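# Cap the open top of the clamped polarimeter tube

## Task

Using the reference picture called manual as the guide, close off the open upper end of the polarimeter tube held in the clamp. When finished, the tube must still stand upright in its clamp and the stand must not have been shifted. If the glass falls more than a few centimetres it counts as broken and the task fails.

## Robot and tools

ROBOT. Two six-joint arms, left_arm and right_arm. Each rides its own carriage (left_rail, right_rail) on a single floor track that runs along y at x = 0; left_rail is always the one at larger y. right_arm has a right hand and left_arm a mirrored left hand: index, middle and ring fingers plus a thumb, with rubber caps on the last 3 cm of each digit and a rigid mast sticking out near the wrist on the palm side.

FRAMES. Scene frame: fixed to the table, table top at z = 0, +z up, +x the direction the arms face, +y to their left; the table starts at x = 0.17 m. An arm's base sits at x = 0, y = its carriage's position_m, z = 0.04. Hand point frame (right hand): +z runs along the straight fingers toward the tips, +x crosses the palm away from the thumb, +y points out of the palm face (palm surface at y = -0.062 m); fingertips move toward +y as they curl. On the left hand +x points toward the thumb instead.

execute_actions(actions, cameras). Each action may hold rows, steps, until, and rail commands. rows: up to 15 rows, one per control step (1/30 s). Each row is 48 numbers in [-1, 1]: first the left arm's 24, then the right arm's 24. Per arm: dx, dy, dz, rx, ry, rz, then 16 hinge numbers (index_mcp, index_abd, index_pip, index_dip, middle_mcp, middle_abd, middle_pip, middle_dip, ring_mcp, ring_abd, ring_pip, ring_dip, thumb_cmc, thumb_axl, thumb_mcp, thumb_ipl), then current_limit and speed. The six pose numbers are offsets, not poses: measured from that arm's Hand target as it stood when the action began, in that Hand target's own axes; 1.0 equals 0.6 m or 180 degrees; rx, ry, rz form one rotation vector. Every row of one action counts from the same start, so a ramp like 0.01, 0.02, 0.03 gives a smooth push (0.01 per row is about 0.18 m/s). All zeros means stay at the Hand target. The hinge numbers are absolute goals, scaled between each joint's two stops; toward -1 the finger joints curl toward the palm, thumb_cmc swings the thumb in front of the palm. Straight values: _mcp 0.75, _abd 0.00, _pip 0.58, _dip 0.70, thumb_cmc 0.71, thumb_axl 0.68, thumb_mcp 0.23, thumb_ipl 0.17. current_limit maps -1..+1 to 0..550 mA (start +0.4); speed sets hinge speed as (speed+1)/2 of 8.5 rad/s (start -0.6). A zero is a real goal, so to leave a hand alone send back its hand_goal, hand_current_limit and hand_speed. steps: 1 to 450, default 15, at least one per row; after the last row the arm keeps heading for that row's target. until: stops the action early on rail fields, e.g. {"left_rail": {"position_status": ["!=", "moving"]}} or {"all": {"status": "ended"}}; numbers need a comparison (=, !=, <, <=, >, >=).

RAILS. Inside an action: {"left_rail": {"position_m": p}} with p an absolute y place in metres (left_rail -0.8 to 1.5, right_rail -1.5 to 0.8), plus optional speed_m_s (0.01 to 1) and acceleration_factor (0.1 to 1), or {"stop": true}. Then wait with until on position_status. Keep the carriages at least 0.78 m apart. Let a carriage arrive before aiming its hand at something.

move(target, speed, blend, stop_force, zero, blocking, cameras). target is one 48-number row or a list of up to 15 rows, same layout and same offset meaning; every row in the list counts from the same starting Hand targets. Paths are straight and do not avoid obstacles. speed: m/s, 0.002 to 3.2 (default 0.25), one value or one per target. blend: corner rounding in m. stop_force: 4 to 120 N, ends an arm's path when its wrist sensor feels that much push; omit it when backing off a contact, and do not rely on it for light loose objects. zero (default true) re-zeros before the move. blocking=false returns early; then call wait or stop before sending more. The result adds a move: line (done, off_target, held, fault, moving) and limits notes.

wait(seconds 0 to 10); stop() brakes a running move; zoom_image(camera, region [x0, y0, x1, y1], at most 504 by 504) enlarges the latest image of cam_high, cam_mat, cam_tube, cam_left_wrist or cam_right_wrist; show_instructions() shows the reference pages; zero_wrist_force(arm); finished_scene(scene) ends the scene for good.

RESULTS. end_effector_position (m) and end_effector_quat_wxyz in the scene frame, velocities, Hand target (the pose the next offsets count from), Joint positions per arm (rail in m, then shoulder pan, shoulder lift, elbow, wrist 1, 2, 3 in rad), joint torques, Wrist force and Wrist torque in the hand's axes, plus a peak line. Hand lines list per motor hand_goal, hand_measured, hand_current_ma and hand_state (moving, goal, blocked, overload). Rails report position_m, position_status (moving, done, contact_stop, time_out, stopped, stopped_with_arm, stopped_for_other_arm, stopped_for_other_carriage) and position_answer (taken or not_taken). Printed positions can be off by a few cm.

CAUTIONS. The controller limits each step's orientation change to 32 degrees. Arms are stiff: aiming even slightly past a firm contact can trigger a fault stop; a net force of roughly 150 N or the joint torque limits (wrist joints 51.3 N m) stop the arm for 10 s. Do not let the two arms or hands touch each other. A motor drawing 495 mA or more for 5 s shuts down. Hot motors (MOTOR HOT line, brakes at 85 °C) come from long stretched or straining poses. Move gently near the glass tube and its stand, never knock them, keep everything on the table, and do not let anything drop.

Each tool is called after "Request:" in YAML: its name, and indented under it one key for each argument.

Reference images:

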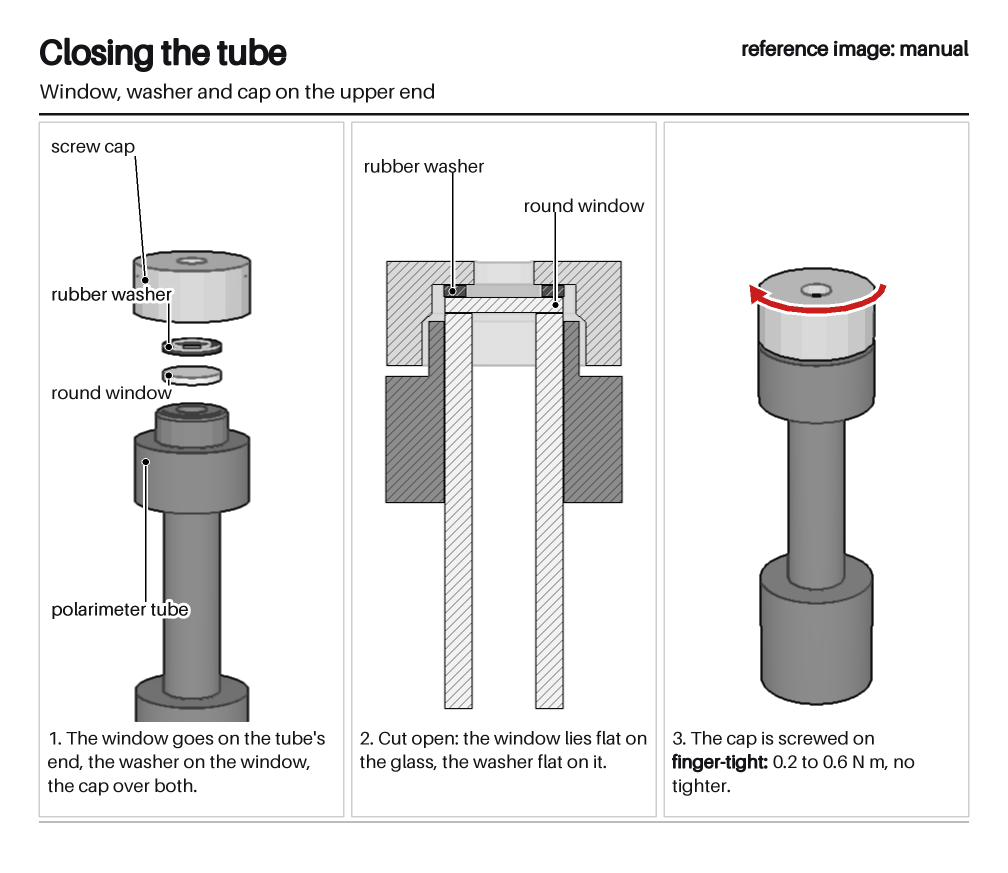

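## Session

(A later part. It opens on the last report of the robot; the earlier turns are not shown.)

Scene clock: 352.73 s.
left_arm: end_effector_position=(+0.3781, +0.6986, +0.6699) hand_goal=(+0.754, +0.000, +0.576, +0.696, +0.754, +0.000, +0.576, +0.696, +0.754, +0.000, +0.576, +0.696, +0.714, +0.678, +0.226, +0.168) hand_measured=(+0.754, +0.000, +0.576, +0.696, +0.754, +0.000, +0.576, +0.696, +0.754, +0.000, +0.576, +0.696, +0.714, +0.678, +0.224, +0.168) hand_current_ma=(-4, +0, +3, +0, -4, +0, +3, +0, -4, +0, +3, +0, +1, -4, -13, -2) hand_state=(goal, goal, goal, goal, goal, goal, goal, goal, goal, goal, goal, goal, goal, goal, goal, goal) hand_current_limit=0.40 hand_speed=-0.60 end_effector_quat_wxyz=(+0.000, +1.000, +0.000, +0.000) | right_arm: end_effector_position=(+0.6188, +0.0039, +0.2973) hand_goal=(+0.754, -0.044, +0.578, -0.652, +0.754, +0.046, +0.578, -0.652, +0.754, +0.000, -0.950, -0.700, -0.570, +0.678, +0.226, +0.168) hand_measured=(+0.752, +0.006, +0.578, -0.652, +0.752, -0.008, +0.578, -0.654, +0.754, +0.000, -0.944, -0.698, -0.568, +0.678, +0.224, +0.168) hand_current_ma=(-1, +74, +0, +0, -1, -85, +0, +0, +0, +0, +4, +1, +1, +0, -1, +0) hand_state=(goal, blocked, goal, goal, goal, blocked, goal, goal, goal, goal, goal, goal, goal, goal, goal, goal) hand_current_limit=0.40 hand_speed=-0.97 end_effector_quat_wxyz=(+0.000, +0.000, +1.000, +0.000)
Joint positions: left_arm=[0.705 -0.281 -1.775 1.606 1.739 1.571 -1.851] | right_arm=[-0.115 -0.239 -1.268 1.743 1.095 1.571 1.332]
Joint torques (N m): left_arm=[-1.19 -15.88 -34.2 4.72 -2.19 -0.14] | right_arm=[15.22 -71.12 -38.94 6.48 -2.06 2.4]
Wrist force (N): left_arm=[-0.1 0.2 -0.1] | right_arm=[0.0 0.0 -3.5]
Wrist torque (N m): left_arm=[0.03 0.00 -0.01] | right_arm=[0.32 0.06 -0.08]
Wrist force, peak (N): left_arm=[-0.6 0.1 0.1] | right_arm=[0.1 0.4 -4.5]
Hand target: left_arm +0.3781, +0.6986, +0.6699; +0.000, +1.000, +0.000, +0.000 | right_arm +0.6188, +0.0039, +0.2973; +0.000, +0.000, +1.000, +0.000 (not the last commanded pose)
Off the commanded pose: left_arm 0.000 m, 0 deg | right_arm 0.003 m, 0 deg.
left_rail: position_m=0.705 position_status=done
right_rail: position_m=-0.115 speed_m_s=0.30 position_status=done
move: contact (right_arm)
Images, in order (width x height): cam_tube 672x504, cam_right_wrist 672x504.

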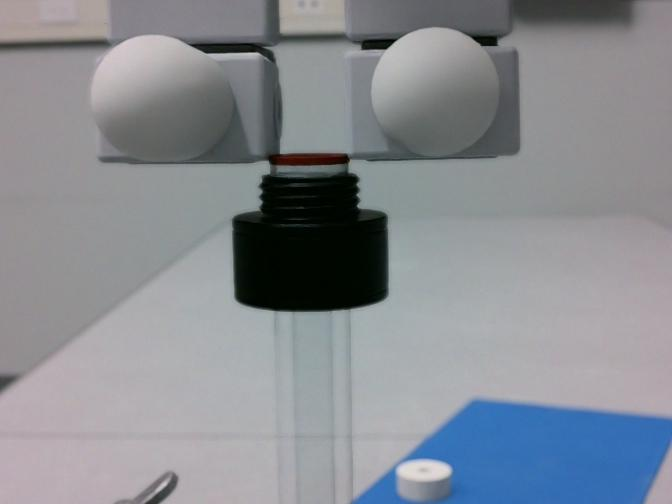

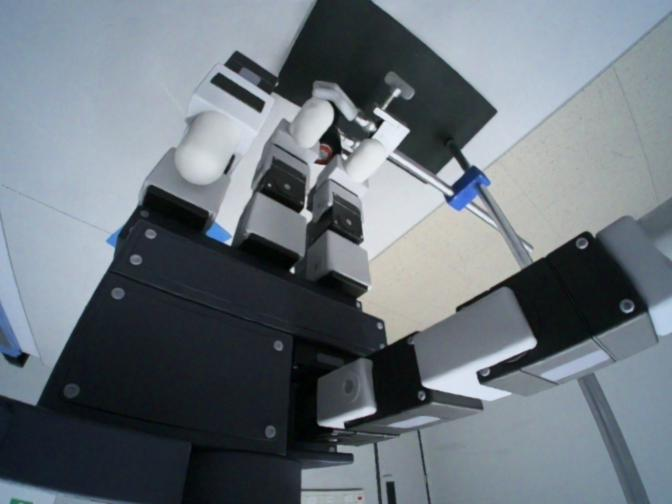

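Request:
execute_actions:
  actions:
    - {"rows":[[0,0,0,0,0,0,0.754,0,0.576,0.696,0.754,0,0.576,0.696,0.754,0,0.576,0.696,0.714,0.678,0.226,0.168,0.4,-0.6,0,0,0,0,0,0,0.753,0.03,0.577,-0.652,0.753,-0.03,0.577,-0.652,0.753,0,-0.95,-0.7,-0.571,0.678,0.226,0.168,0.4,-0.98]],"steps":50}
    - {"rows":[[0,0,0,0,0,0,0.754,0,0.576,0.696,0.754,0,0.576,0.696,0.754,0,0.576,0.696,0.714,0.678,0.226,0.168,0.4,-0.6,0,0,0,0,0,0,0.753,0.05,0.577,-0.652,0.753,-0.05,0.577,-0.652,0.753,0,-0.95,-0.7,-0.571,0.678,0.226,0.168,0.4,-0.96]],"steps":20}
  cameras: ["cam_tube","cam_right_wrist"]

Request:
zoom_image:
  camera: "cam_tube"
  region: [220, 110, 400, 245]

Request:
zoom_image:
  camera: "cam_right_wrist"
  region: [308, 126, 348, 166]

Scene clock: 362.77 s.
left_arm: end_effector_position=(+0.3781, +0.6986, +0.6699) hand_goal=(+0.754, +0.000, +0.576, +0.696, +0.754, +0.000, +0.576, +0.696, +0.754, +0.000, +0.576, +0.696, +0.714, +0.678, +0.226, +0.168) hand_measured=(+0.754, +0.000, +0.576, +0.696, +0.754, +0.000, +0.576, +0.696, +0.754, +0.000, +0.576, +0.696, +0.714, +0.678, +0.224, +0.168) hand_current_ma=(-4, +0, +3, +0, -4, +0, +3, +0, -4, +0, +3, +0, +1, -4, -13, -2) hand_state=(goal, goal, goal, goal, goal, goal, goal, goal, goal, goal, goal, goal, goal, goal, goal, goal) hand_current_limit=0.40 hand_speed=-0.60 end_effector_quat_wxyz=(+0.000, +1.000, +0.000, +0.000) | right_arm: end_effector_position=(+0.6188, +0.0039, +0.2973) hand_goal=(+0.754, +0.050, +0.578, -0.652, +0.754, -0.050, +0.578, -0.652, +0.754, +0.000, -0.950, -0.700, -0.570, +0.678, +0.226, +0.168) hand_measured=(+0.752, +0.046, +0.578, -0.652, +0.752, -0.046, +0.578, -0.654, +0.754, +0.000, -0.944, -0.698, -0.568, +0.678, +0.224, +0.168) hand_current_ma=(-1, -1, +0, +0, -1, +1, +0, +0, +0, +0, +4, +1, +1, +0, -1, +0) hand_state=(goal, goal, goal, goal, goal, goal, goal, goal, goal, goal, goal, goal, goal, goal, goal, goal) hand_current_limit=0.40 hand_speed=-0.96 end_effector_quat_wxyz=(+0.000, +0.000, +1.000, +0.000)
Joint positions: left_arm=[0.705 -0.281 -1.775 1.606 1.739 1.571 -1.851] | right_arm=[-0.115 -0.239 -1.268 1.743 1.095 1.571 1.332]
Joint torques (N m): left_arm=[-0.82 -15.39 -34.1 4.5 -2.25 -0.04] | right_arm=[15.88 -71.7 -38.49 6.41 -1.87 2.19]
Wrist force (N): left_arm=[-0.1 0.0 0.1] | right_arm=[-0.1 0.7 0.2]
Wrist torque (N m): left_arm=[-0.01 0.00 -0.01] | right_arm=[0.09 0.01 -0.08]
Wrist force, peak (N): left_arm=[-0.1 0.4 0.5] | right_arm=[0.1 0.0 -3.8]
Hand target: left_arm +0.3781, +0.6986, +0.6699; +0.000, +1.000, +0.000, +0.000 | right_arm +0.6188, +0.0039, +0.2973; +0.000, +0.000, +1.000, +0.000
Off the commanded pose: left_arm 0.000 m, 0 deg | right_arm 0.000 m, 0 deg.
left_rail: position_m=0.705 position_status=done
right_rail: position_m=-0.115 speed_m_s=0.30 position_status=done
Images, in order (width x height): cam_tube 672x504, cam_right_wrist 672x504.

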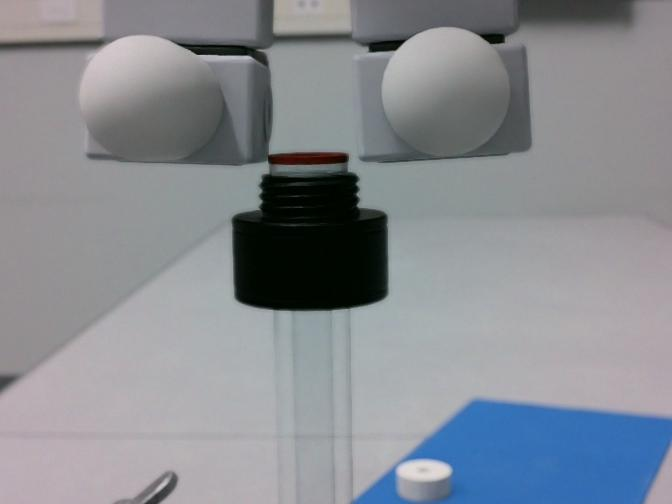

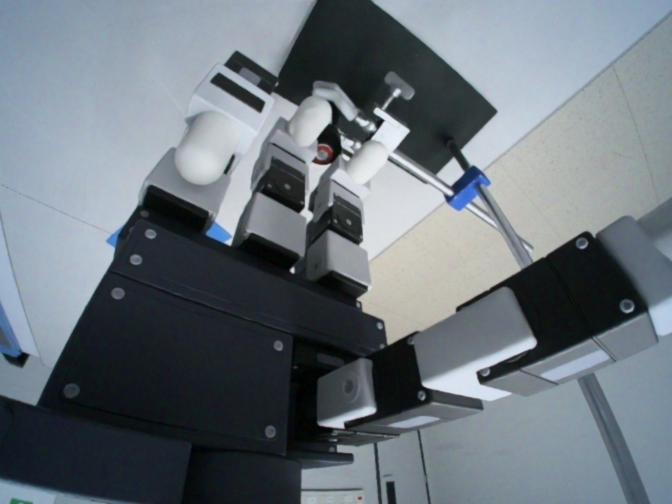

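Scaled by 2.800 from the camera's 672x504 image, which has a finer 960x720 frame.

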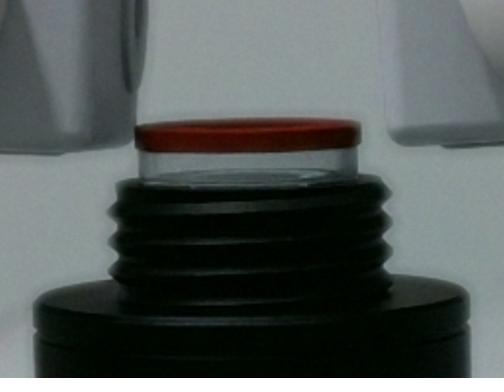

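Scaled by 12.600 from the camera's 672x504 image, which has a finer 960x720 frame.

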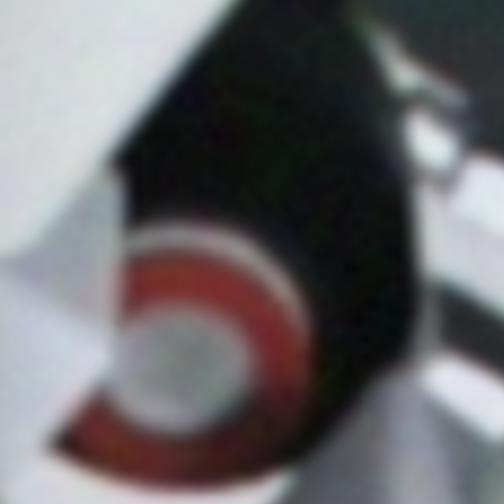

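Request:
move:
  target:
    - [0,0,0,0,0,0,0.754,0,0.576,0.696,0.754,0,0.576,0.696,0.754,0,0.576,0.696,0.714,0.678,0.226,0.168,0.4,-0.6,0,0,-0.02,0,0,0,0.753,0.05,0.577,-0.652,0.753,-0.05,0.577,-0.652,0.753,0,-0.95,-0.7,-0.571,0.678,0.226,0.168,0.4,-0.96]
    - [0,0,0,0,0,0,0.754,0,0.576,0.696,0.754,0,0.576,0.696,0.754,0,0.576,0.696,0.714,0.678,0.226,0.168,0.4,-0.6,0,0,-0.1295,0,0,0,0.753,0.05,0.577,-0.652,0.753,-0.05,0.577,-0.652,0.753,0,-0.95,-0.7,-0.571,0.678,0.226,0.168,0.4,-0.96]
    - [0,0,0,0,0,0,0.754,0,0.576,0.696,0.754,0,0.576,0.696,0.754,0,0.576,0.696,0.714,0.678,0.226,0.168,0.4,-0.6,0.058,-0.7273,-0.1295,0,0,0,0.753,0.18,-0.416,0.696,0.753,-0.18,-0.416,0.696,0.753,0,-0.95,-0.7,-0.571,0.678,0.226,0.168,0.4,-0.6]
    - [0,0,0,0,0,0,0.754,0,0.576,0.696,0.754,0,0.576,0.696,0.754,0,0.576,0.696,0.714,0.678,0.226,0.168,0.4,-0.6,0.058,-0.7273,0.2455,0,0,0,0.753,0.18,-0.416,0.696,0.753,-0.18,-0.416,0.696,0.753,0,-0.95,-0.7,-0.571,0.678,0.226,0.168,0.4,-0.6]
  speed: [0.03,0.15,0.25,0.2]
  blend: [0.005,0.04,0,0]
  cameras: ["cam_tube","cam_right_wrist","cam_mat"]

Request:
zoom_image:
  camera: "cam_tube"
  region: [220, 110, 400, 245]

Request:
zoom_image:
  camera: "cam_right_wrist"
  region: [320, 40, 420, 140]

Scene clock: 382.07 s.
left_arm: end_effector_position=(+0.3781, +0.6986, +0.6699) hand_goal=(+0.754, +0.000, +0.576, +0.696, +0.754, +0.000, +0.576, +0.696, +0.754, +0.000, +0.576, +0.696, +0.714, +0.678, +0.226, +0.168) hand_measured=(+0.754, +0.000, +0.576, +0.696, +0.754, +0.000, +0.576, +0.696, +0.754, +0.000, +0.576, +0.696, +0.714, +0.678, +0.224, +0.168) hand_current_ma=(-4, +0, +3, +0, -4, +0, +3, +0, -4, +0, +3, +0, +1, -4, -13, -2) hand_state=(goal, goal, goal, goal, goal, goal, goal, goal, goal, goal, goal, goal, goal, goal, goal, goal) hand_current_limit=0.40 hand_speed=-0.60 end_effector_quat_wxyz=(+0.000, +1.000, +0.000, +0.000) | right_arm: end_effector_position=(+0.5839, -0.4326, +0.1503) hand_goal=(+0.754, +0.180, -0.416, +0.696, +0.754, -0.180, -0.416, +0.696, +0.754, +0.000, -0.950, -0.700, -0.570, +0.678, +0.226, +0.168) hand_measured=(+0.752, +0.176, -0.410, +0.694, +0.752, -0.176, -0.410, +0.694, +0.754, +0.000, -0.944, -0.698, -0.568, +0.678, +0.224, +0.168) hand_current_ma=(+0, -2, +4, -1, +0, +2, +4, -1, +0, +0, +4, +1, +1, +0, -1, +0) hand_state=(goal, goal, goal, goal, goal, goal, goal, goal, goal, goal, goal, goal, goal, goal, goal, goal) hand_current_limit=0.40 hand_speed=-0.60 end_effector_quat_wxyz=(+0.000, +0.000, +1.000, +0.000)
Joint positions: left_arm=[0.705 -0.281 -1.775 1.606 1.739 1.571 -1.851] | right_arm=[-0.115 -0.877 -1.004 1.642 0.932 1.571 0.694]
Joint torques (N m): left_arm=[-1.95 -15.55 -33.51 4.95 -2.3 0] | right_arm=[15.63 -64.06 -21.86 0.82 -2.96 2.74]
Wrist force (N): left_arm=[0.0 -0.1 0.0] | right_arm=[-0.4 0.1 -0.2]
Wrist torque (N m): left_arm=[-0.02 0.00 -0.01] | right_arm=[0.11 0.00 0.07]
Wrist force, peak (N): left_arm=[-0.6 0.2 0.2] | right_arm=[-0.1 -2.0 -0.2]
Hand target: left_arm +0.3781, +0.6986, +0.6699; +0.000, +1.000, +0.000, +0.000 | right_arm +0.5840, -0.4325, +0.1500; +0.000, +0.000, +1.000, +0.000
Off the commanded pose: left_arm 0.000 m, 0 deg | right_arm 0.000 m, 0 deg.
left_rail: position_m=0.705 position_status=done
right_rail: position_m=-0.115 speed_m_s=0.30 position_status=done
move: done; blend cut to 0.0329 m at target 2
Images, in order (width x height): cam_mat 672x504, cam_tube 672x504, cam_right_wrist 672x504.

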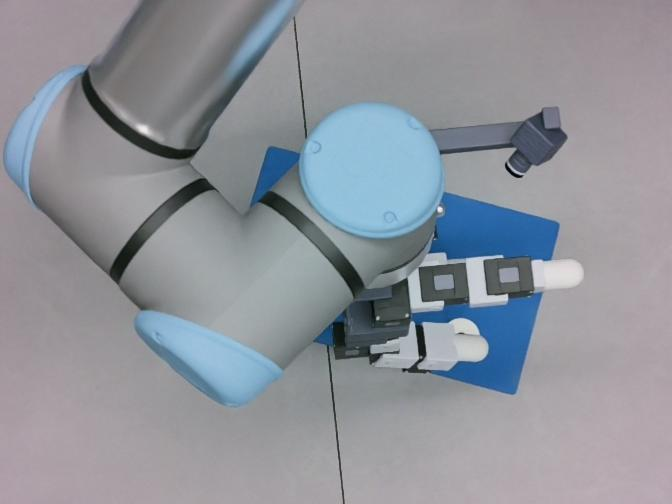

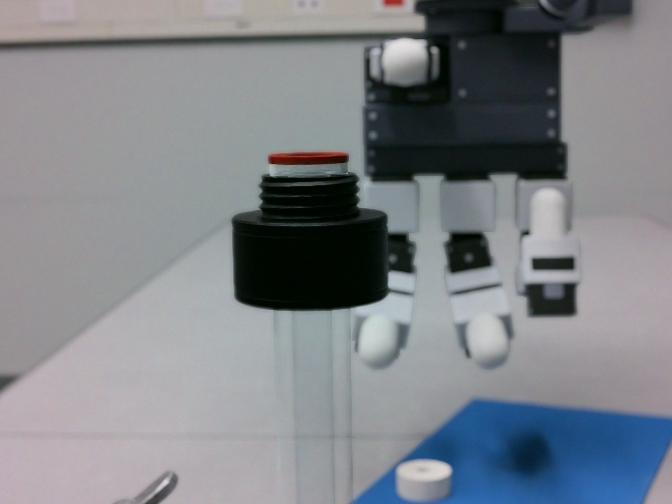

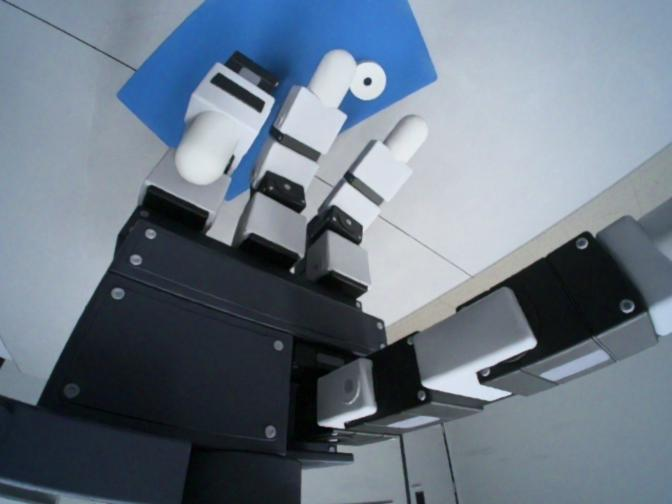

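Scaled by 2.800 from the camera's 672x504 image, which has a finer 960x720 frame.

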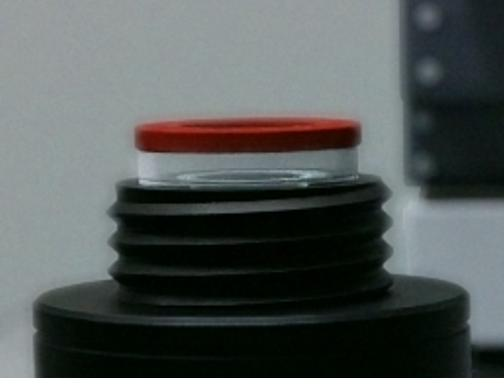

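Scaled by 5.040 from the camera's 672x504 image, which has a finer 960x720 frame.

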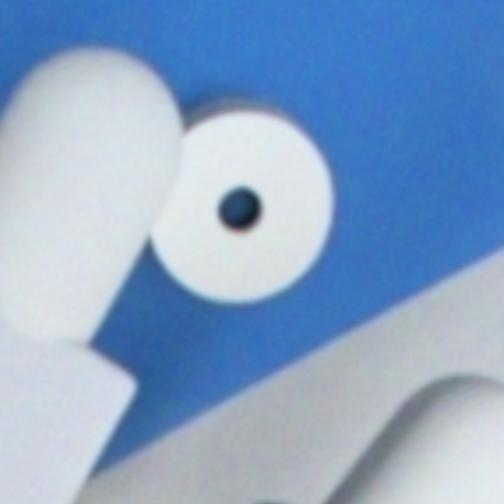

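Request:
move:
  target: [0,0,0,0,0,0,0.754,0,0.576,0.696,0.754,0,0.576,0.696,0.754,0,0.576,0.696,0.714,0.678,0.226,0.168,0.4,-0.6,-0.0092,-0.008,0.0325,0,0,0,0.753,0.18,-0.416,0.696,0.753,-0.18,-0.416,0.696,0.753,0,-0.95,-0.7,-0.571,0.678,0.226,0.168,0.4,-0.6]
  speed: 0.06
  cameras: ["cam_right_wrist"]

Request:
zoom_image:
  camera: "cam_right_wrist"
  region: [320, 40, 420, 140]

Scene clock: 392.40 s.
left_arm: end_effector_position=(+0.3781, +0.6986, +0.6699) hand_goal=(+0.754, +0.000, +0.576, +0.696, +0.754, +0.000, +0.576, +0.696, +0.754, +0.000, +0.576, +0.696, +0.714, +0.678, +0.226, +0.168) hand_measured=(+0.754, +0.000, +0.576, +0.696, +0.754, +0.000, +0.576, +0.696, +0.754, +0.000, +0.576, +0.696, +0.714, +0.678, +0.224, +0.168) hand_current_ma=(-4, +0, +3, +0, -4, +0, +3, +0, -4, +0, +3, +0, +1, -4, -13, -2) hand_state=(goal, goal, goal, goal, goal, goal, goal, goal, goal, goal, goal, goal, goal, goal, goal, goal) hand_current_limit=0.40 hand_speed=-0.60 end_effector_quat_wxyz=(+0.000, +1.000, +0.000, +0.000) | right_arm: end_effector_position=(+0.5894, -0.4373, +0.1308) hand_goal=(+0.754, +0.180, -0.416, +0.696, +0.754, -0.180, -0.416, +0.696, +0.754, +0.000, -0.950, -0.700, -0.570, +0.678, +0.226, +0.168) hand_measured=(+0.752, +0.176, -0.410, +0.694, +0.752, -0.176, -0.410, +0.694, +0.754, +0.000, -0.944, -0.698, -0.568, +0.678, +0.224, +0.168) hand_current_ma=(+0, -2, +4, -1, +0, +2, +4, -1, +0, +0, +4, +1, +1, +0, -1, +0) hand_state=(goal, goal, goal, goal, goal, goal, goal, goal, goal, goal, goal, goal, goal, goal, goal, goal) hand_current_limit=0.40 hand_speed=-0.60 end_effector_quat_wxyz=(+0.000, +0.000, +1.000, +0.000)
Joint positions: left_arm=[0.705 -0.281 -1.775 1.606 1.739 1.571 -1.851] | right_arm=[-0.115 -0.875 -0.975 1.634 0.911 1.571 0.695]
Joint torques (N m): left_arm=[-1.45 -15.71 -33.65 4.92 -2.24 -0.1] | right_arm=[16.01 -65.77 -35.96 1.85 -2.98 2.37]
Wrist force (N): left_arm=[-0.2 0.1 -0.1] | right_arm=[-0.4 -0.1 0.0]
Wrist torque (N m): left_arm=[0.02 0.02 -0.02] | right_arm=[0.06 0.02 -0.12]
Wrist force, peak (N): left_arm=[-0.4 0.3 0.4] | right_arm=[-0.6 -0.3 1.0]
Hand target: left_arm +0.3781, +0.6986, +0.6699; +0.000, +1.000, +0.000, +0.000 | right_arm +0.5895, -0.4373, +0.1305; +0.000, +0.000, +1.000, +0.000
Off the commanded pose: left_arm 0.000 m, 0 deg | right_arm 0.000 m, 0 deg.
left_rail: position_m=0.705 position_status=done
right_rail: position_m=-0.115 speed_m_s=0.30 position_status=done
move: done
Images, in order (width x height): cam_right_wrist 672x504.

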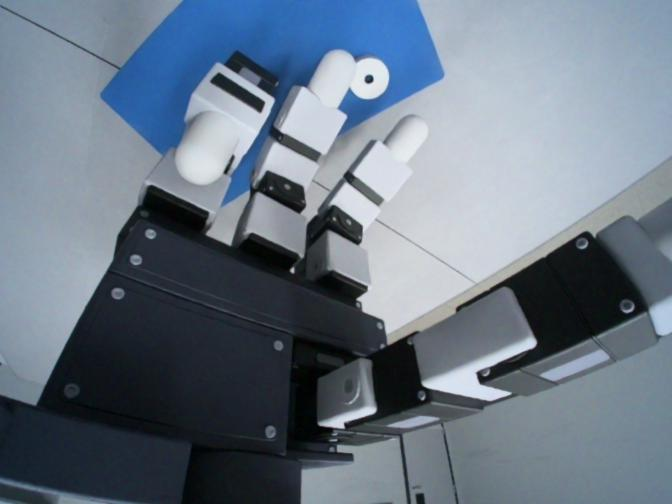

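Scaled by 5.040 from the camera's 672x504 image, which has a finer 960x720 frame.

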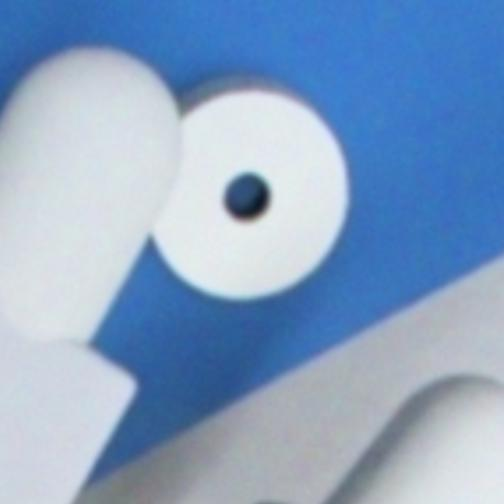

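Request:
move:
  target: [0,0,0,0,0,0,0.754,0,0.576,0.696,0.754,0,0.576,0.696,0.754,0,0.576,0.696,0.714,0.678,0.226,0.168,0.4,-0.6,-0.0009,-0.0008,0.045,0,0,0,0.753,0.18,-0.416,0.696,0.753,-0.18,-0.416,0.696,0.753,0,-0.95,-0.7,-0.571,0.678,0.226,0.168,0.4,-0.6]
  speed: 0.06
  cameras: ["cam_right_wrist"]

Request:
zoom_image:
  camera: "cam_right_wrist"
  region: [320, 40, 420, 140]

Scene clock: 399.27 s.
left_arm: end_effector_position=(+0.3781, +0.6986, +0.6699) hand_goal=(+0.754, +0.000, +0.576, +0.696, +0.754, +0.000, +0.576, +0.696, +0.754, +0.000, +0.576, +0.696, +0.714, +0.678, +0.226, +0.168) hand_measured=(+0.754, +0.000, +0.576, +0.696, +0.754, +0.000, +0.576, +0.696, +0.754, +0.000, +0.576, +0.696, +0.714, +0.678, +0.224, +0.168) hand_current_ma=(-4, +0, +3, +0, -4, +0, +3, +0, -4, +0, +3, +0, +1, -4, -13, -2) hand_state=(goal, goal, goal, goal, goal, goal, goal, goal, goal, goal, goal, goal, goal, goal, goal, goal) hand_current_limit=0.40 hand_speed=-0.60 end_effector_quat_wxyz=(+0.000, +1.000, +0.000, +0.000) | right_arm: end_effector_position=(+0.5901, -0.4378, +0.1038) hand_goal=(+0.754, +0.180, -0.416, +0.696, +0.754, -0.180, -0.416, +0.696, +0.754, +0.000, -0.950, -0.700, -0.570, +0.678, +0.226, +0.168) hand_measured=(+0.752, +0.176, -0.410, +0.694, +0.752, -0.176, -0.410, +0.694, +0.754, +0.000, -0.944, -0.698, -0.568, +0.678, +0.224, +0.168) hand_current_ma=(+0, -2, +4, -1, +0, +2, +4, -1, +0, +0, +4, +1, +1, +0, -1, +0) hand_state=(goal, goal, goal, goal, goal, goal, goal, goal, goal, goal, goal, goal, goal, goal, goal, goal) hand_current_limit=0.40 hand_speed=-0.60 end_effector_quat_wxyz=(+0.000, +0.000, +1.000, +0.000)
Joint positions: left_arm=[0.705 -0.281 -1.775 1.606 1.739 1.571 -1.851] | right_arm=[-0.115 -0.875 -0.946 1.643 0.873 1.571 0.696]
Joint torques (N m): left_arm=[-2.11 -16.22 -33.24 4.92 -2.39 -0.21] | right_arm=[14.82 -66.9 -21.96 1.61 -2.24 2.49]
Wrist force (N): left_arm=[-0.2 0.5 0.2] | right_arm=[-0.5 -0.4 0.6]
Wrist torque (N m): left_arm=[0.04 0.03 -0.03] | right_arm=[-0.03 -0.01 -0.10]
Wrist force, peak (N): left_arm=[0.3 0.6 0.3] | right_arm=[-0.7 0.3 0.9]
Hand target: left_arm +0.3781, +0.6986, +0.6699; +0.000, +1.000, +0.000, +0.000 | right_arm +0.5901, -0.4378, +0.1035; +0.000, +0.000, +1.000, +0.000
Off the commanded pose: left_arm 0.000 m, 0 deg | right_arm 0.000 m, 0 deg.
left_rail: position_m=0.705 position_status=done
right_rail: position_m=-0.115 speed_m_s=0.30 position_status=done
move: done
Images, in order (width x height): cam_right_wrist 672x504.

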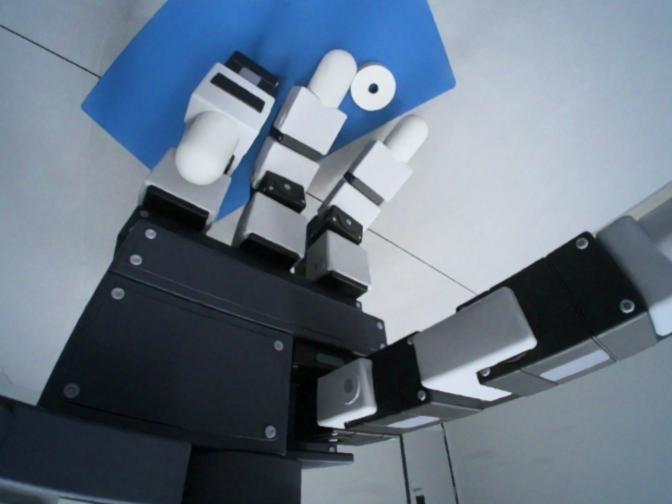

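Scaled by 5.040 from the camera's 672x504 image, which has a finer 960x720 frame.

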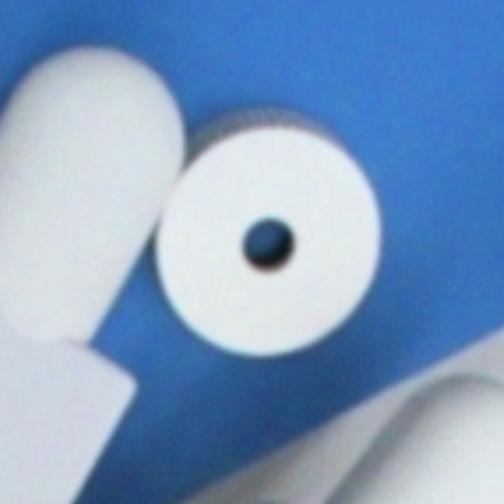

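Request:
move:
  target: [0,0,0,0,0,0,0.754,0,0.576,0.696,0.754,0,0.576,0.696,0.754,0,0.576,0.696,0.714,0.678,0.226,0.168,0.4,-0.6,0.0005,0.0008,0.0325,0,0,0,0.753,0.18,-0.416,0.696,0.753,-0.18,-0.416,0.696,0.753,0,-0.95,-0.7,-0.571,0.678,0.226,0.168,0.4,-0.6]
  speed: 0.04

Request:
move:
  target: [0,0,0,0,0,0,0.754,0,0.576,0.696,0.754,0,0.576,0.696,0.754,0,0.576,0.696,0.714,0.678,0.226,0.168,0.4,-0.6,0,0,0.0083,0,0,0,0.753,0.18,-0.416,0.696,0.753,-0.18,-0.416,0.696,0.753,0,-0.95,-0.7,-0.571,0.678,0.226,0.168,0.4,-0.6]
  speed: 0.008
  stop_force: 4
  cameras: ["cam_right_wrist"]

Request:
zoom_image:
  camera: "cam_right_wrist"
  region: [320, 40, 420, 140]

Scene clock: 406.37 s.
left_arm: end_effector_position=(+0.3781, +0.6986, +0.6699) hand_goal=(+0.754, +0.000, +0.576, +0.696, +0.754, +0.000, +0.576, +0.696, +0.754, +0.000, +0.576, +0.696, +0.714, +0.678, +0.226, +0.168) hand_measured=(+0.754, +0.000, +0.576, +0.696, +0.754, +0.000, +0.576, +0.696, +0.754, +0.000, +0.576, +0.696, +0.714, +0.678, +0.224, +0.168) hand_current_ma=(-4, +0, +3, +0, -4, +0, +3, +0, -4, +0, +3, +0, +1, -4, -13, -2) hand_state=(goal, goal, goal, goal, goal, goal, goal, goal, goal, goal, goal, goal, goal, goal, goal, goal) hand_current_limit=0.40 hand_speed=-0.60 end_effector_quat_wxyz=(+0.000, +1.000, +0.000, +0.000) | right_arm: end_effector_position=(+0.5898, -0.4373, +0.0843) hand_goal=(+0.754, +0.180, -0.416, +0.696, +0.754, -0.180, -0.416, +0.696, +0.754, +0.000, -0.950, -0.700, -0.570, +0.678, +0.226, +0.168) hand_measured=(+0.752, +0.176, -0.410, +0.694, +0.752, -0.176, -0.410, +0.694, +0.754, +0.000, -0.944, -0.698, -0.568, +0.678, +0.224, +0.168) hand_current_ma=(+0, -2, +4, -1, +0, +2, +4, -1, +0, +0, +4, +1, +1, +0, -1, +0) hand_state=(goal, goal, goal, goal, goal, goal, goal, goal, goal, goal, goal, goal, goal, goal, goal, goal) hand_current_limit=0.40 hand_speed=-0.60 end_effector_quat_wxyz=(+0.000, +0.000, +1.000, +0.000)
Joint positions: left_arm=[0.705 -0.281 -1.775 1.606 1.739 1.571 -1.851] | right_arm=[-0.115 -0.875 -0.926 1.651 0.845 1.571 0.696]
Joint torques (N m): left_arm=[-0.84 -16 -33.04 4.93 -2.47 -0.13] | right_arm=[15.98 -68 -19.82 0.89 -1.71 2.57]
Wrist force (N): left_arm=[0.0 0.0 0.1] | right_arm=[-0.3 0.3 0.4]
Wrist torque (N m): left_arm=[-0.01 0.00 0.00] | right_arm=[0.05 -0.05 -0.06]
Wrist force, peak (N): left_arm=[-0.4 0.0 0.3] | right_arm=[-0.9 0.0 0.7]
Hand target: left_arm +0.3781, +0.6986, +0.6699; +0.000, +1.000, +0.000, +0.000 | right_arm +0.5898, -0.4373, +0.0840; +0.000, +0.000, +1.000, +0.000
Off the commanded pose: left_arm 0.000 m, 0 deg | right_arm 0.000 m, 0 deg.
left_rail: position_m=0.705 position_status=done
right_rail: position_m=-0.115 speed_m_s=0.30 position_status=done
move: done

Scene clock: 408.17 s.
left_arm: end_effector_position=(+0.3781, +0.6986, +0.6699) hand_goal=(+0.754, +0.000, +0.576, +0.696, +0.754, +0.000, +0.576, +0.696, +0.754, +0.000, +0.576, +0.696, +0.714, +0.678, +0.226, +0.168) hand_measured=(+0.754, +0.000, +0.576, +0.696, +0.754, +0.000, +0.576, +0.696, +0.754, +0.000, +0.576, +0.696, +0.714, +0.678, +0.224, +0.168) hand_current_ma=(-4, +0, +3, +0, -4, +0, +3, +0, -4, +0, +3, +0, +1, -4, -13, -2) hand_state=(goal, goal, goal, goal, goal, goal, goal, goal, goal, goal, goal, goal, goal, goal, goal, goal) hand_current_limit=0.40 hand_speed=-0.60 end_effector_quat_wxyz=(+0.000, +1.000, +0.000, +0.000) | right_arm: end_effector_position=(+0.5898, -0.4373, +0.0803) hand_goal=(+0.754, +0.180, -0.416, +0.696, +0.754, -0.180, -0.416, +0.696, +0.754, +0.000, -0.950, -0.700, -0.570, +0.678, +0.226, +0.168) hand_measured=(+0.754, +0.184, -0.414, +0.694, +0.752, -0.176, -0.426, +0.694, +0.754, +0.000, -0.944, -0.698, -0.568, +0.678, +0.224, +0.168) hand_current_ma=(+0, +1, +1, -1, -1, +1, -7, -1, +0, +0, +4, +1, +1, +0, -1, +0) hand_state=(goal, goal, goal, goal, goal, goal, goal, goal, goal, goal, goal, goal, goal, goal, goal, goal) hand_current_limit=0.40 hand_speed=-0.60 end_effector_quat_wxyz=(+0.000, +0.000, +1.000, +0.000)
Joint positions: left_arm=[0.705 -0.281 -1.775 1.606 1.739 1.571 -1.851] | right_arm=[-0.115 -0.875 -0.921 1.653 0.839 1.571 0.696]
Joint torques (N m): left_arm=[-1.23 -15.42 -33.74 5.01 -2.47 -0.14] | right_arm=[14.46 -92.23 -32.77 6.85 -1.77 2.42]
Wrist force (N): left_arm=[-0.1 0.4 0.1] | right_arm=[-0.6 -0.4 -2.1]
Wrist torque (N m): left_arm=[0.03 0.01 -0.02] | right_arm=[0.25 -0.10 -0.06]
Wrist force, peak (N): left_arm=[-0.2 0.4 0.4] | right_arm=[-0.8 -1.0 -4.2]
Hand target: left_arm +0.3781, +0.6986, +0.6699; +0.000, +1.000, +0.000, +0.000 | right_arm +0.5898, -0.4373, +0.0803; +0.000, +0.000, +1.000, +0.000 (not the last commanded pose)
Off the commanded pose: left_arm 0.000 m, 0 deg | right_arm 0.001 m, 0 deg.
left_rail: position_m=0.705 position_status=done
right_rail: position_m=-0.115 speed_m_s=0.30 position_status=done
move: contact (right_arm)
Images, in order (width x height): cam_right_wrist 672x504.

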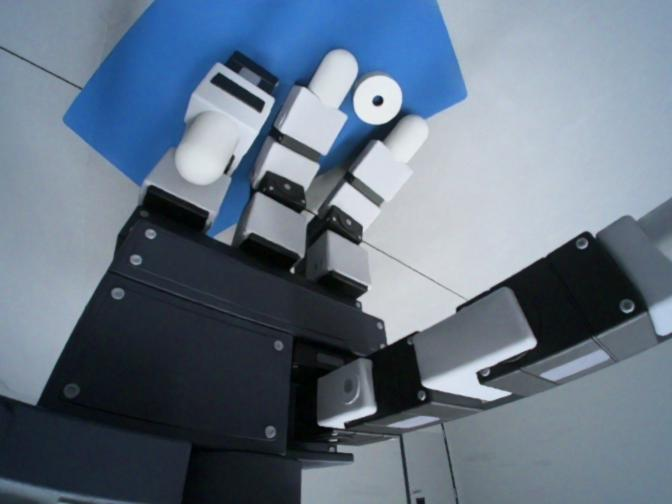

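Scaled by 5.040 from the camera's 672x504 image, which has a finer 960x720 frame.

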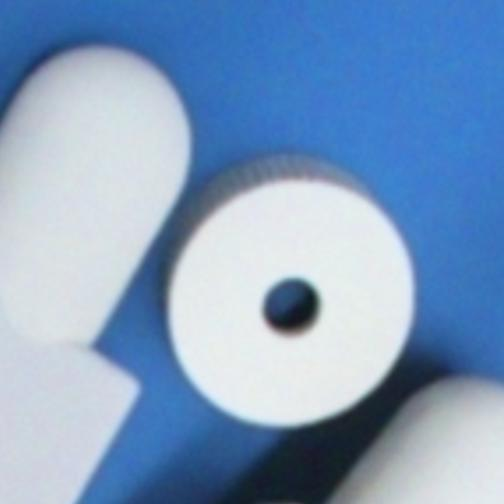

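Request:
execute_actions:
  actions:
    - {"rows":[[0,0,0,0,0,0,0.754,0,0.576,0.696,0.754,0,0.576,0.696,0.754,0,0.576,0.696,0.714,0.678,0.226,0.168,0.4,-0.6,0,0,-0.0013,0,0,0,0.753,0.18,-0.416,0.696,0.753,-0.18,-0.416,0.696,0.753,0,-0.95,-0.7,-0.571,0.678,0.226,0.168,0.4,-0.93]],"steps":15}
    - {"rows":[[0,0,0,0,0,0,0.754,0,0.576,0.696,0.754,0,0.576,0.696,0.754,0,0.576,0.696,0.714,0.678,0.226,0.168,0.4,-0.6,0,0,0,0,0,0,0.753,0.04,-0.416,0.696,0.753,-0.04,-0.416,0.696,0.753,0,-0.95,-0.7,-0.571,0.678,0.226,0.168,0.4,-0.93]],"steps":35}
    - {"rows":[[0,0,0,0,0,0,0.754,0,0.576,0.696,0.754,0,0.576,0.696,0.754,0,0.576,0.696,0.714,0.678,0.226,0.168,0.4,-0.6,0,0,0,0,0,0,0.753,-0.04,-0.416,0.696,0.753,0.04,-0.416,0.696,0.753,0,-0.95,-0.7,-0.571,0.678,0.226,0.168,0.4,-0.96]],"steps":40}
  cameras: ["cam_right_wrist"]

Request:
zoom_image:
  camera: "cam_right_wrist"
  region: [320, 40, 420, 140]

Scene clock: 416.27 s.
left_arm: end_effector_position=(+0.3781, +0.6986, +0.6699) hand_goal=(+0.754, +0.000, +0.576, +0.696, +0.754, +0.000, +0.576, +0.696, +0.754, +0.000, +0.576, +0.696, +0.714, +0.678, +0.226, +0.168) hand_measured=(+0.754, +0.000, +0.576, +0.696, +0.754, +0.000, +0.576, +0.696, +0.754, +0.000, +0.576, +0.696, +0.714, +0.678, +0.224, +0.168) hand_current_ma=(-4, +0, +3, +0, -4, +0, +3, +0, -4, +0, +3, +0, +1, -4, -13, -2) hand_state=(goal, goal, goal, goal, goal, goal, goal, goal, goal, goal, goal, goal, goal, goal, goal, goal) hand_current_limit=0.40 hand_speed=-0.60 end_effector_quat_wxyz=(+0.000, +1.000, +0.000, +0.000) | right_arm: end_effector_position=(+0.5898, -0.4373, +0.0811) hand_goal=(+0.754, -0.040, -0.416, +0.696, +0.754, +0.040, -0.416, +0.696, +0.754, +0.000, -0.950, -0.700, -0.570, +0.678, +0.226, +0.168) hand_measured=(+0.754, +0.038, -0.414, +0.694, +0.752, -0.042, -0.416, +0.694, +0.754, +0.000, -0.944, -0.698, -0.568, +0.678, +0.224, +0.168) hand_current_ma=(+0, +146, +1, +0, +0, -161, +0, -1, +0, +0, +4, +1, +1, +0, -1, +0) hand_state=(goal, blocked, goal, goal, goal, blocked, goal, goal, goal, goal, goal, goal, goal, goal, goal, goal) hand_current_limit=0.40 hand_speed=-0.96 end_effector_quat_wxyz=(+0.000, +0.000, +1.000, +0.000)
Joint positions: left_arm=[0.705 -0.281 -1.775 1.606 1.739 1.571 -1.851] | right_arm=[-0.115 -0.875 -0.922 1.652 0.84 1.571 0.696]
Joint torques (N m): left_arm=[-1.33 -15.49 -33.13 4.97 -2.57 -0.09] | right_arm=[8.32 -93.87 -31.1 6.68 -1.76 2.62]
Wrist force (N): left_arm=[0.1 0.1 0.0] | right_arm=[-0.6 0.3 0.2]
Wrist torque (N m): left_arm=[0.01 -0.01 -0.01] | right_arm=[0.07 -0.04 -0.06]
Wrist force, peak (N): left_arm=[-0.6 0.2 0.2] | right_arm=[-0.9 -0.7 -2.6]
Hand target: left_arm +0.3781, +0.6986, +0.6699; +0.000, +1.000, +0.000, +0.000 | right_arm +0.5898, -0.4373, +0.0811; +0.000, +0.000, +1.000, +0.000
Off the commanded pose: left_arm 0.000 m, 0 deg | right_arm 0.000 m, 0 deg.
left_rail: position_m=0.705 position_status=done
right_rail: position_m=-0.115 speed_m_s=0.30 position_status=done
Images, in order (width x height): cam_right_wrist 672x504.

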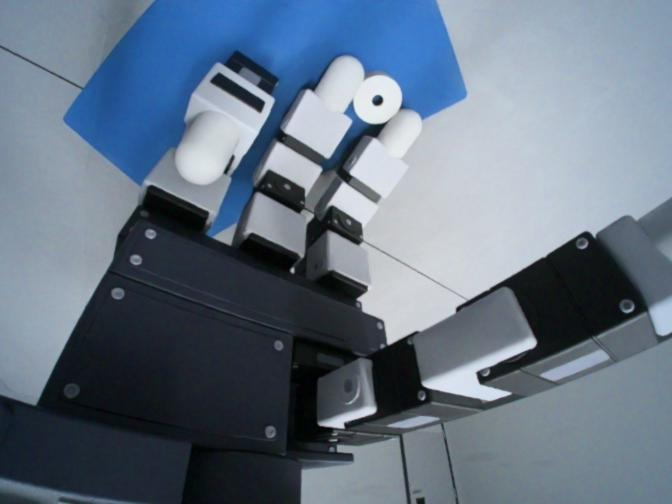

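Scaled by 5.040 from the camera's 672x504 image, which has a finer 960x720 frame.

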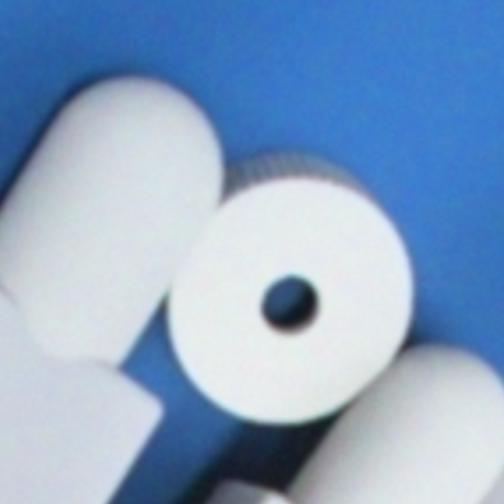

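Request:
move:
  target:
    - [0,0,0,0,0,0,0.754,0,0.576,0.696,0.754,0,0.576,0.696,0.754,0,0.576,0.696,0.714,0.678,0.226,0.168,0.4,-0.6,0,0,-0.02,0,0,0,0.753,-0.04,-0.416,0.696,0.753,0.04,-0.416,0.696,0.753,0,-0.95,-0.7,-0.571,0.678,0.226,0.168,0.4,-0.96]
    - [0,0,0,0,0,0,0.754,0,0.576,0.696,0.754,0,0.576,0.696,0.754,0,0.576,0.696,0.714,0.678,0.226,0.168,0.4,-0.6,0,0,-0.4907,0,0,0,0.753,-0.04,-0.416,0.696,0.753,0.04,-0.416,0.696,0.753,0,-0.95,-0.7,-0.571,0.678,0.226,0.168,0.4,-0.96]
    - [0,0,0,0,0,0,0.754,0,0.576,0.696,0.754,0,0.576,0.696,0.754,0,0.576,0.696,0.714,0.678,0.226,0.168,0.4,-0.6,-0.0487,0.6368,-0.4907,0,0,0,0.753,-0.04,-0.416,0.696,0.753,0.04,-0.416,0.696,0.753,0,-0.95,-0.7,-0.571,0.678,0.226,0.168,0.4,-0.96]
  speed: [0.03,0.15,0.18]
  blend: [0.005,0.05,0]
  cameras: ["cam_right_wrist","cam_tube"]

Request:
zoom_image:
  camera: "cam_right_wrist"
  region: [320, 40, 420, 140]

Scene clock: 427.13 s.
left_arm: end_effector_position=(+0.3781, +0.6986, +0.6699) hand_goal=(+0.754, +0.000, +0.576, +0.696, +0.754, +0.000, +0.576, +0.696, +0.754, +0.000, +0.576, +0.696, +0.714, +0.678, +0.226, +0.168) hand_measured=(+0.754, +0.000, +0.576, +0.696, +0.754, +0.000, +0.576, +0.696, +0.754, +0.000, +0.576, +0.696, +0.714, +0.678, +0.224, +0.168) hand_current_ma=(-4, +0, +3, +0, -4, +0, +3, +0, -4, +0, +3, +0, +1, -4, -13, -2) hand_state=(goal, goal, goal, goal, goal, goal, goal, goal, goal, goal, goal, goal, goal, goal, goal, goal) hand_current_limit=0.40 hand_speed=-0.60 end_effector_quat_wxyz=(+0.000, +1.000, +0.000, +0.000) | right_arm: end_effector_position=(+0.6189, -0.0554, +0.3755) hand_goal=(+0.754, -0.040, -0.416, +0.696, +0.754, +0.040, -0.416, +0.696, +0.754, +0.000, -0.950, -0.700, -0.570, +0.678, +0.226, +0.168) hand_measured=(+0.754, +0.038, -0.414, +0.696, +0.752, -0.042, -0.414, +0.696, +0.754, +0.000, -0.944, -0.698, -0.568, +0.678, +0.224, +0.168) hand_current_ma=(+0, +146, +1, +0, +0, -161, +1, +0, +0, +0, +4, +1, +1, +0, -1, +0) hand_state=(goal, blocked, goal, goal, goal, blocked, goal, goal, goal, goal, goal, goal, goal, goal, goal, goal) hand_current_limit=0.40 hand_speed=-0.96 end_effector_quat_wxyz=(+0.000, +0.000, +1.000, +0.000)
Joint positions: left_arm=[0.705 -0.281 -1.775 1.606 1.739 1.571 -1.851] | right_arm=[-0.115 -0.339 -1.32 1.662 1.228 1.571 1.232]
Joint torques (N m): left_arm=[-1.3 -15.42 -33.09 5.19 -2.8 -0.07] | right_arm=[15.91 -45.95 -43.23 6.99 3.04 2.5]
Wrist force (N): left_arm=[-0.5 0.1 0.3] | right_arm=[-0.1 -0.2 0.5]
Wrist torque (N m): left_arm=[-0.01 0.07 -0.05] | right_arm=[-0.07 -0.03 -0.10]
Wrist force, peak (N): left_arm=[-0.2 0.6 0.3] | right_arm=[-0.2 -0.1 1.3]
Hand target: left_arm +0.3781, +0.6986, +0.6699; +0.000, +1.000, +0.000, +0.000 | right_arm +0.6190, -0.0552, +0.3755; +0.000, +0.000, +1.000, +0.000
Off the commanded pose: left_arm 0.000 m, 0 deg | right_arm 0.000 m, 0 deg.
left_rail: position_m=0.705 position_status=done
right_rail: position_m=-0.115 speed_m_s=0.30 position_status=done
move: done
Images, in order (width x height): cam_tube 672x504, cam_right_wrist 672x504.

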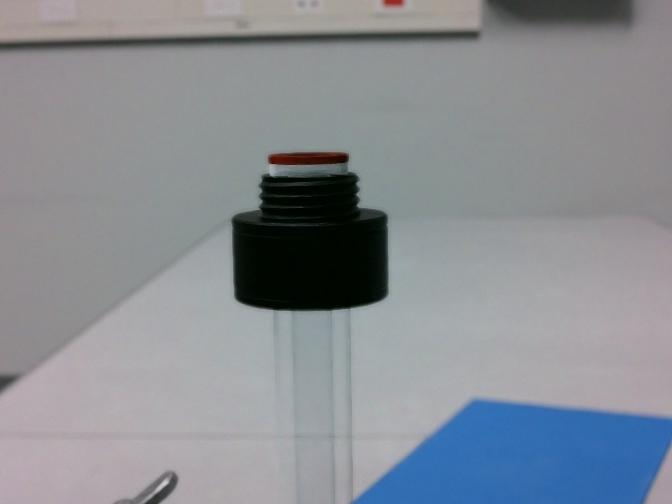

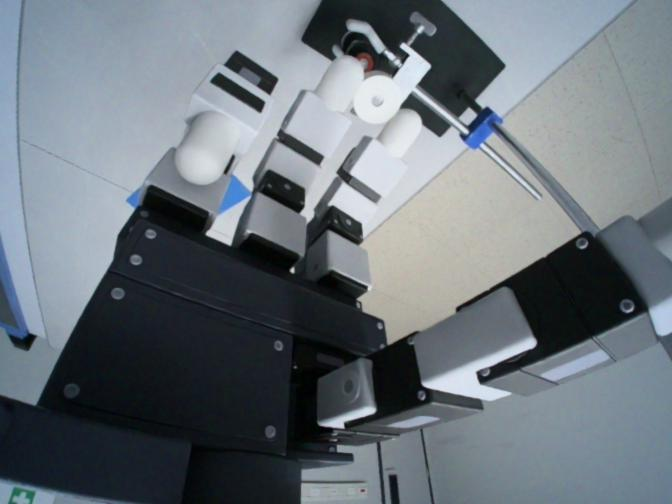

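Scaled by 5.040 from the camera's 672x504 image, which has a finer 960x720 frame.

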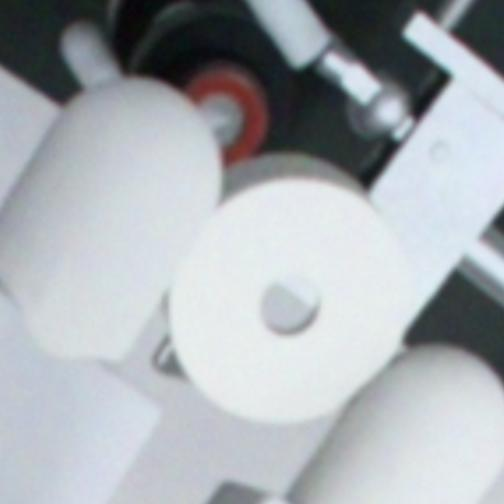

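Request:
zoom_image:
  camera: "cam_right_wrist"
  region: [345, 40, 395, 90]

Scaled by 10.080 from the camera's 672x504 image, which has a finer 960x720 frame.

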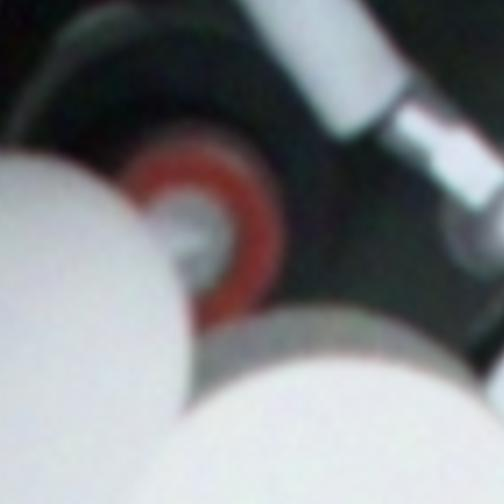

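Request:
move:
  target: [0,0,0,0,0,0,0.754,0,0.576,0.696,0.754,0,0.576,0.696,0.754,0,0.576,0.696,0.714,0.678,0.226,0.168,0.4,-0.6,-0.0007,0.0007,0.1208,0,0,0,0.753,-0.04,-0.416,0.696,0.753,0.04,-0.416,0.696,0.753,0,-0.95,-0.7,-0.571,0.678,0.226,0.168,0.4,-0.96]
  speed: 0.06
  cameras: ["cam_right_wrist","cam_tube"]

Request:
zoom_image:
  camera: "cam_tube"
  region: [220, 90, 400, 225]

Request:
zoom_image:
  camera: "cam_right_wrist"
  region: [345, 50, 405, 120]

Scene clock: 448.80 s.
left_arm: end_effector_position=(+0.3781, +0.6986, +0.6699) hand_goal=(+0.754, +0.000, +0.576, +0.696, +0.754, +0.000, +0.576, +0.696, +0.754, +0.000, +0.576, +0.696, +0.714, +0.678, +0.226, +0.168) hand_measured=(+0.754, +0.000, +0.576, +0.696, +0.754, +0.000, +0.576, +0.696, +0.754, +0.000, +0.576, +0.696, +0.714, +0.678, +0.224, +0.168) hand_current_ma=(-4, +0, +3, +0, -4, +0, +3, +0, -4, +0, +3, +0, +1, -4, -13, -2) hand_state=(goal, goal, goal, goal, goal, goal, goal, goal, goal, goal, goal, goal, goal, goal, goal, goal) hand_current_limit=0.40 hand_speed=-0.60 end_effector_quat_wxyz=(+0.000, +1.000, +0.000, +0.000) | right_arm: end_effector_position=(+0.6194, -0.0548, +0.3032) hand_goal=(+0.754, -0.040, -0.416, +0.696, +0.754, +0.040, -0.416, +0.696, +0.754, +0.000, -0.950, -0.700, -0.570, +0.678, +0.226, +0.168) hand_measured=(+0.754, +0.038, -0.414, +0.696, +0.752, -0.042, -0.414, +0.696, +0.754, +0.000, -0.944, -0.698, -0.568, +0.678, +0.224, +0.168) hand_current_ma=(+0, +146, +1, +0, +0, -161, +1, +0, +0, +0, +4, +1, +1, +0, -1, +0) hand_state=(goal, blocked, goal, goal, goal, blocked, goal, goal, goal, goal, goal, goal, goal, goal, goal, goal) hand_current_limit=0.40 hand_speed=-0.96 end_effector_quat_wxyz=(+0.000, +0.000, +1.000, +0.000)
Joint positions: left_arm=[0.705 -0.281 -1.775 1.606 1.739 1.571 -1.851] | right_arm=[-0.115 -0.337 -1.272 1.737 1.105 1.571 1.233]
Joint torques (N m): left_arm=[-1.22 -15.78 -32.93 5.01 -2.89 -0.23] | right_arm=[15.34 -46 -26.81 1.6 1.59 2.48]
Wrist force (N): left_arm=[-0.1 0.3 0.3] | right_arm=[-0.1 0.7 0.4]
Wrist torque (N m): left_arm=[0.01 0.02 -0.03] | right_arm=[0.05 0.01 -0.06]
Wrist force, peak (N): left_arm=[-0.5 0.3 0.2] | right_arm=[0.4 -0.2 1.1]
Hand target: left_arm +0.3781, +0.6986, +0.6699; +0.000, +1.000, +0.000, +0.000 | right_arm +0.6194, -0.0548, +0.3030; +0.000, +0.000, +1.000, +0.000
Off the commanded pose: left_arm 0.000 m, 0 deg | right_arm 0.000 m, 0 deg.
left_rail: position_m=0.705 position_status=done
right_rail: position_m=-0.115 speed_m_s=0.30 position_status=done
move: done
Images, in order (width x height): cam_tube 672x504, cam_right_wrist 672x504.

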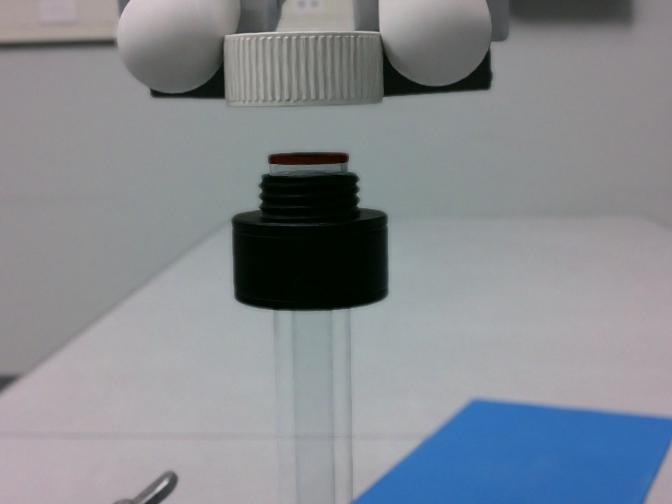

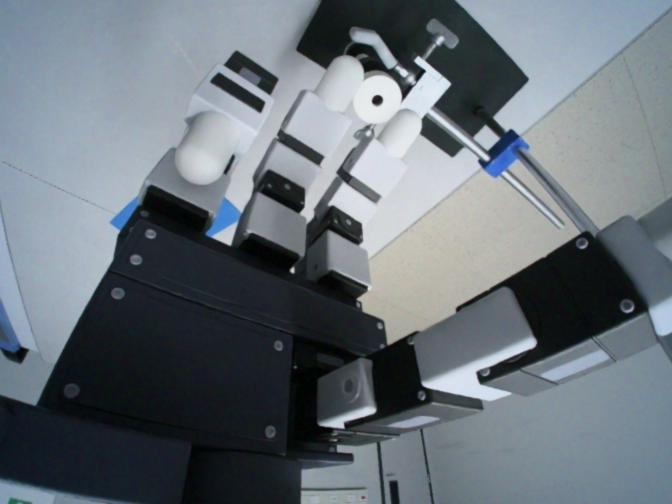

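Scaled by 2.800 from the camera's 672x504 image, which has a finer 960x720 frame.

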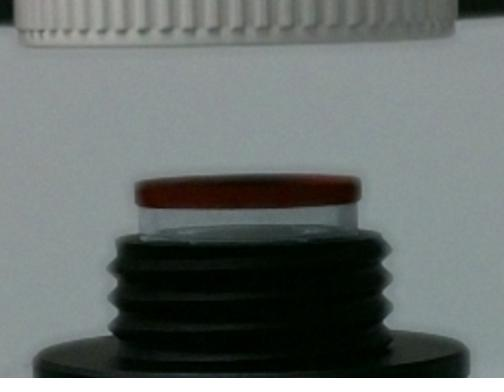

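Scaled by 7.200 from the camera's 672x504 image, which has a finer 960x720 frame.

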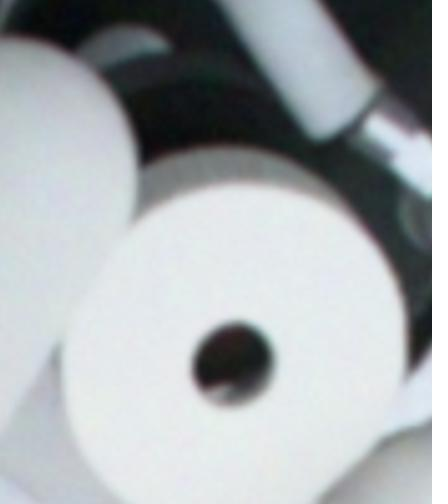

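Request:
zoom_image:
  camera: "cam_tube"
  region: [210, 20, 400, 120]

Scaled by 2.653 from the camera's 672x504 image, which has a finer 960x720 frame.

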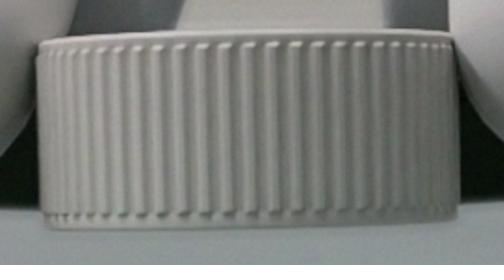

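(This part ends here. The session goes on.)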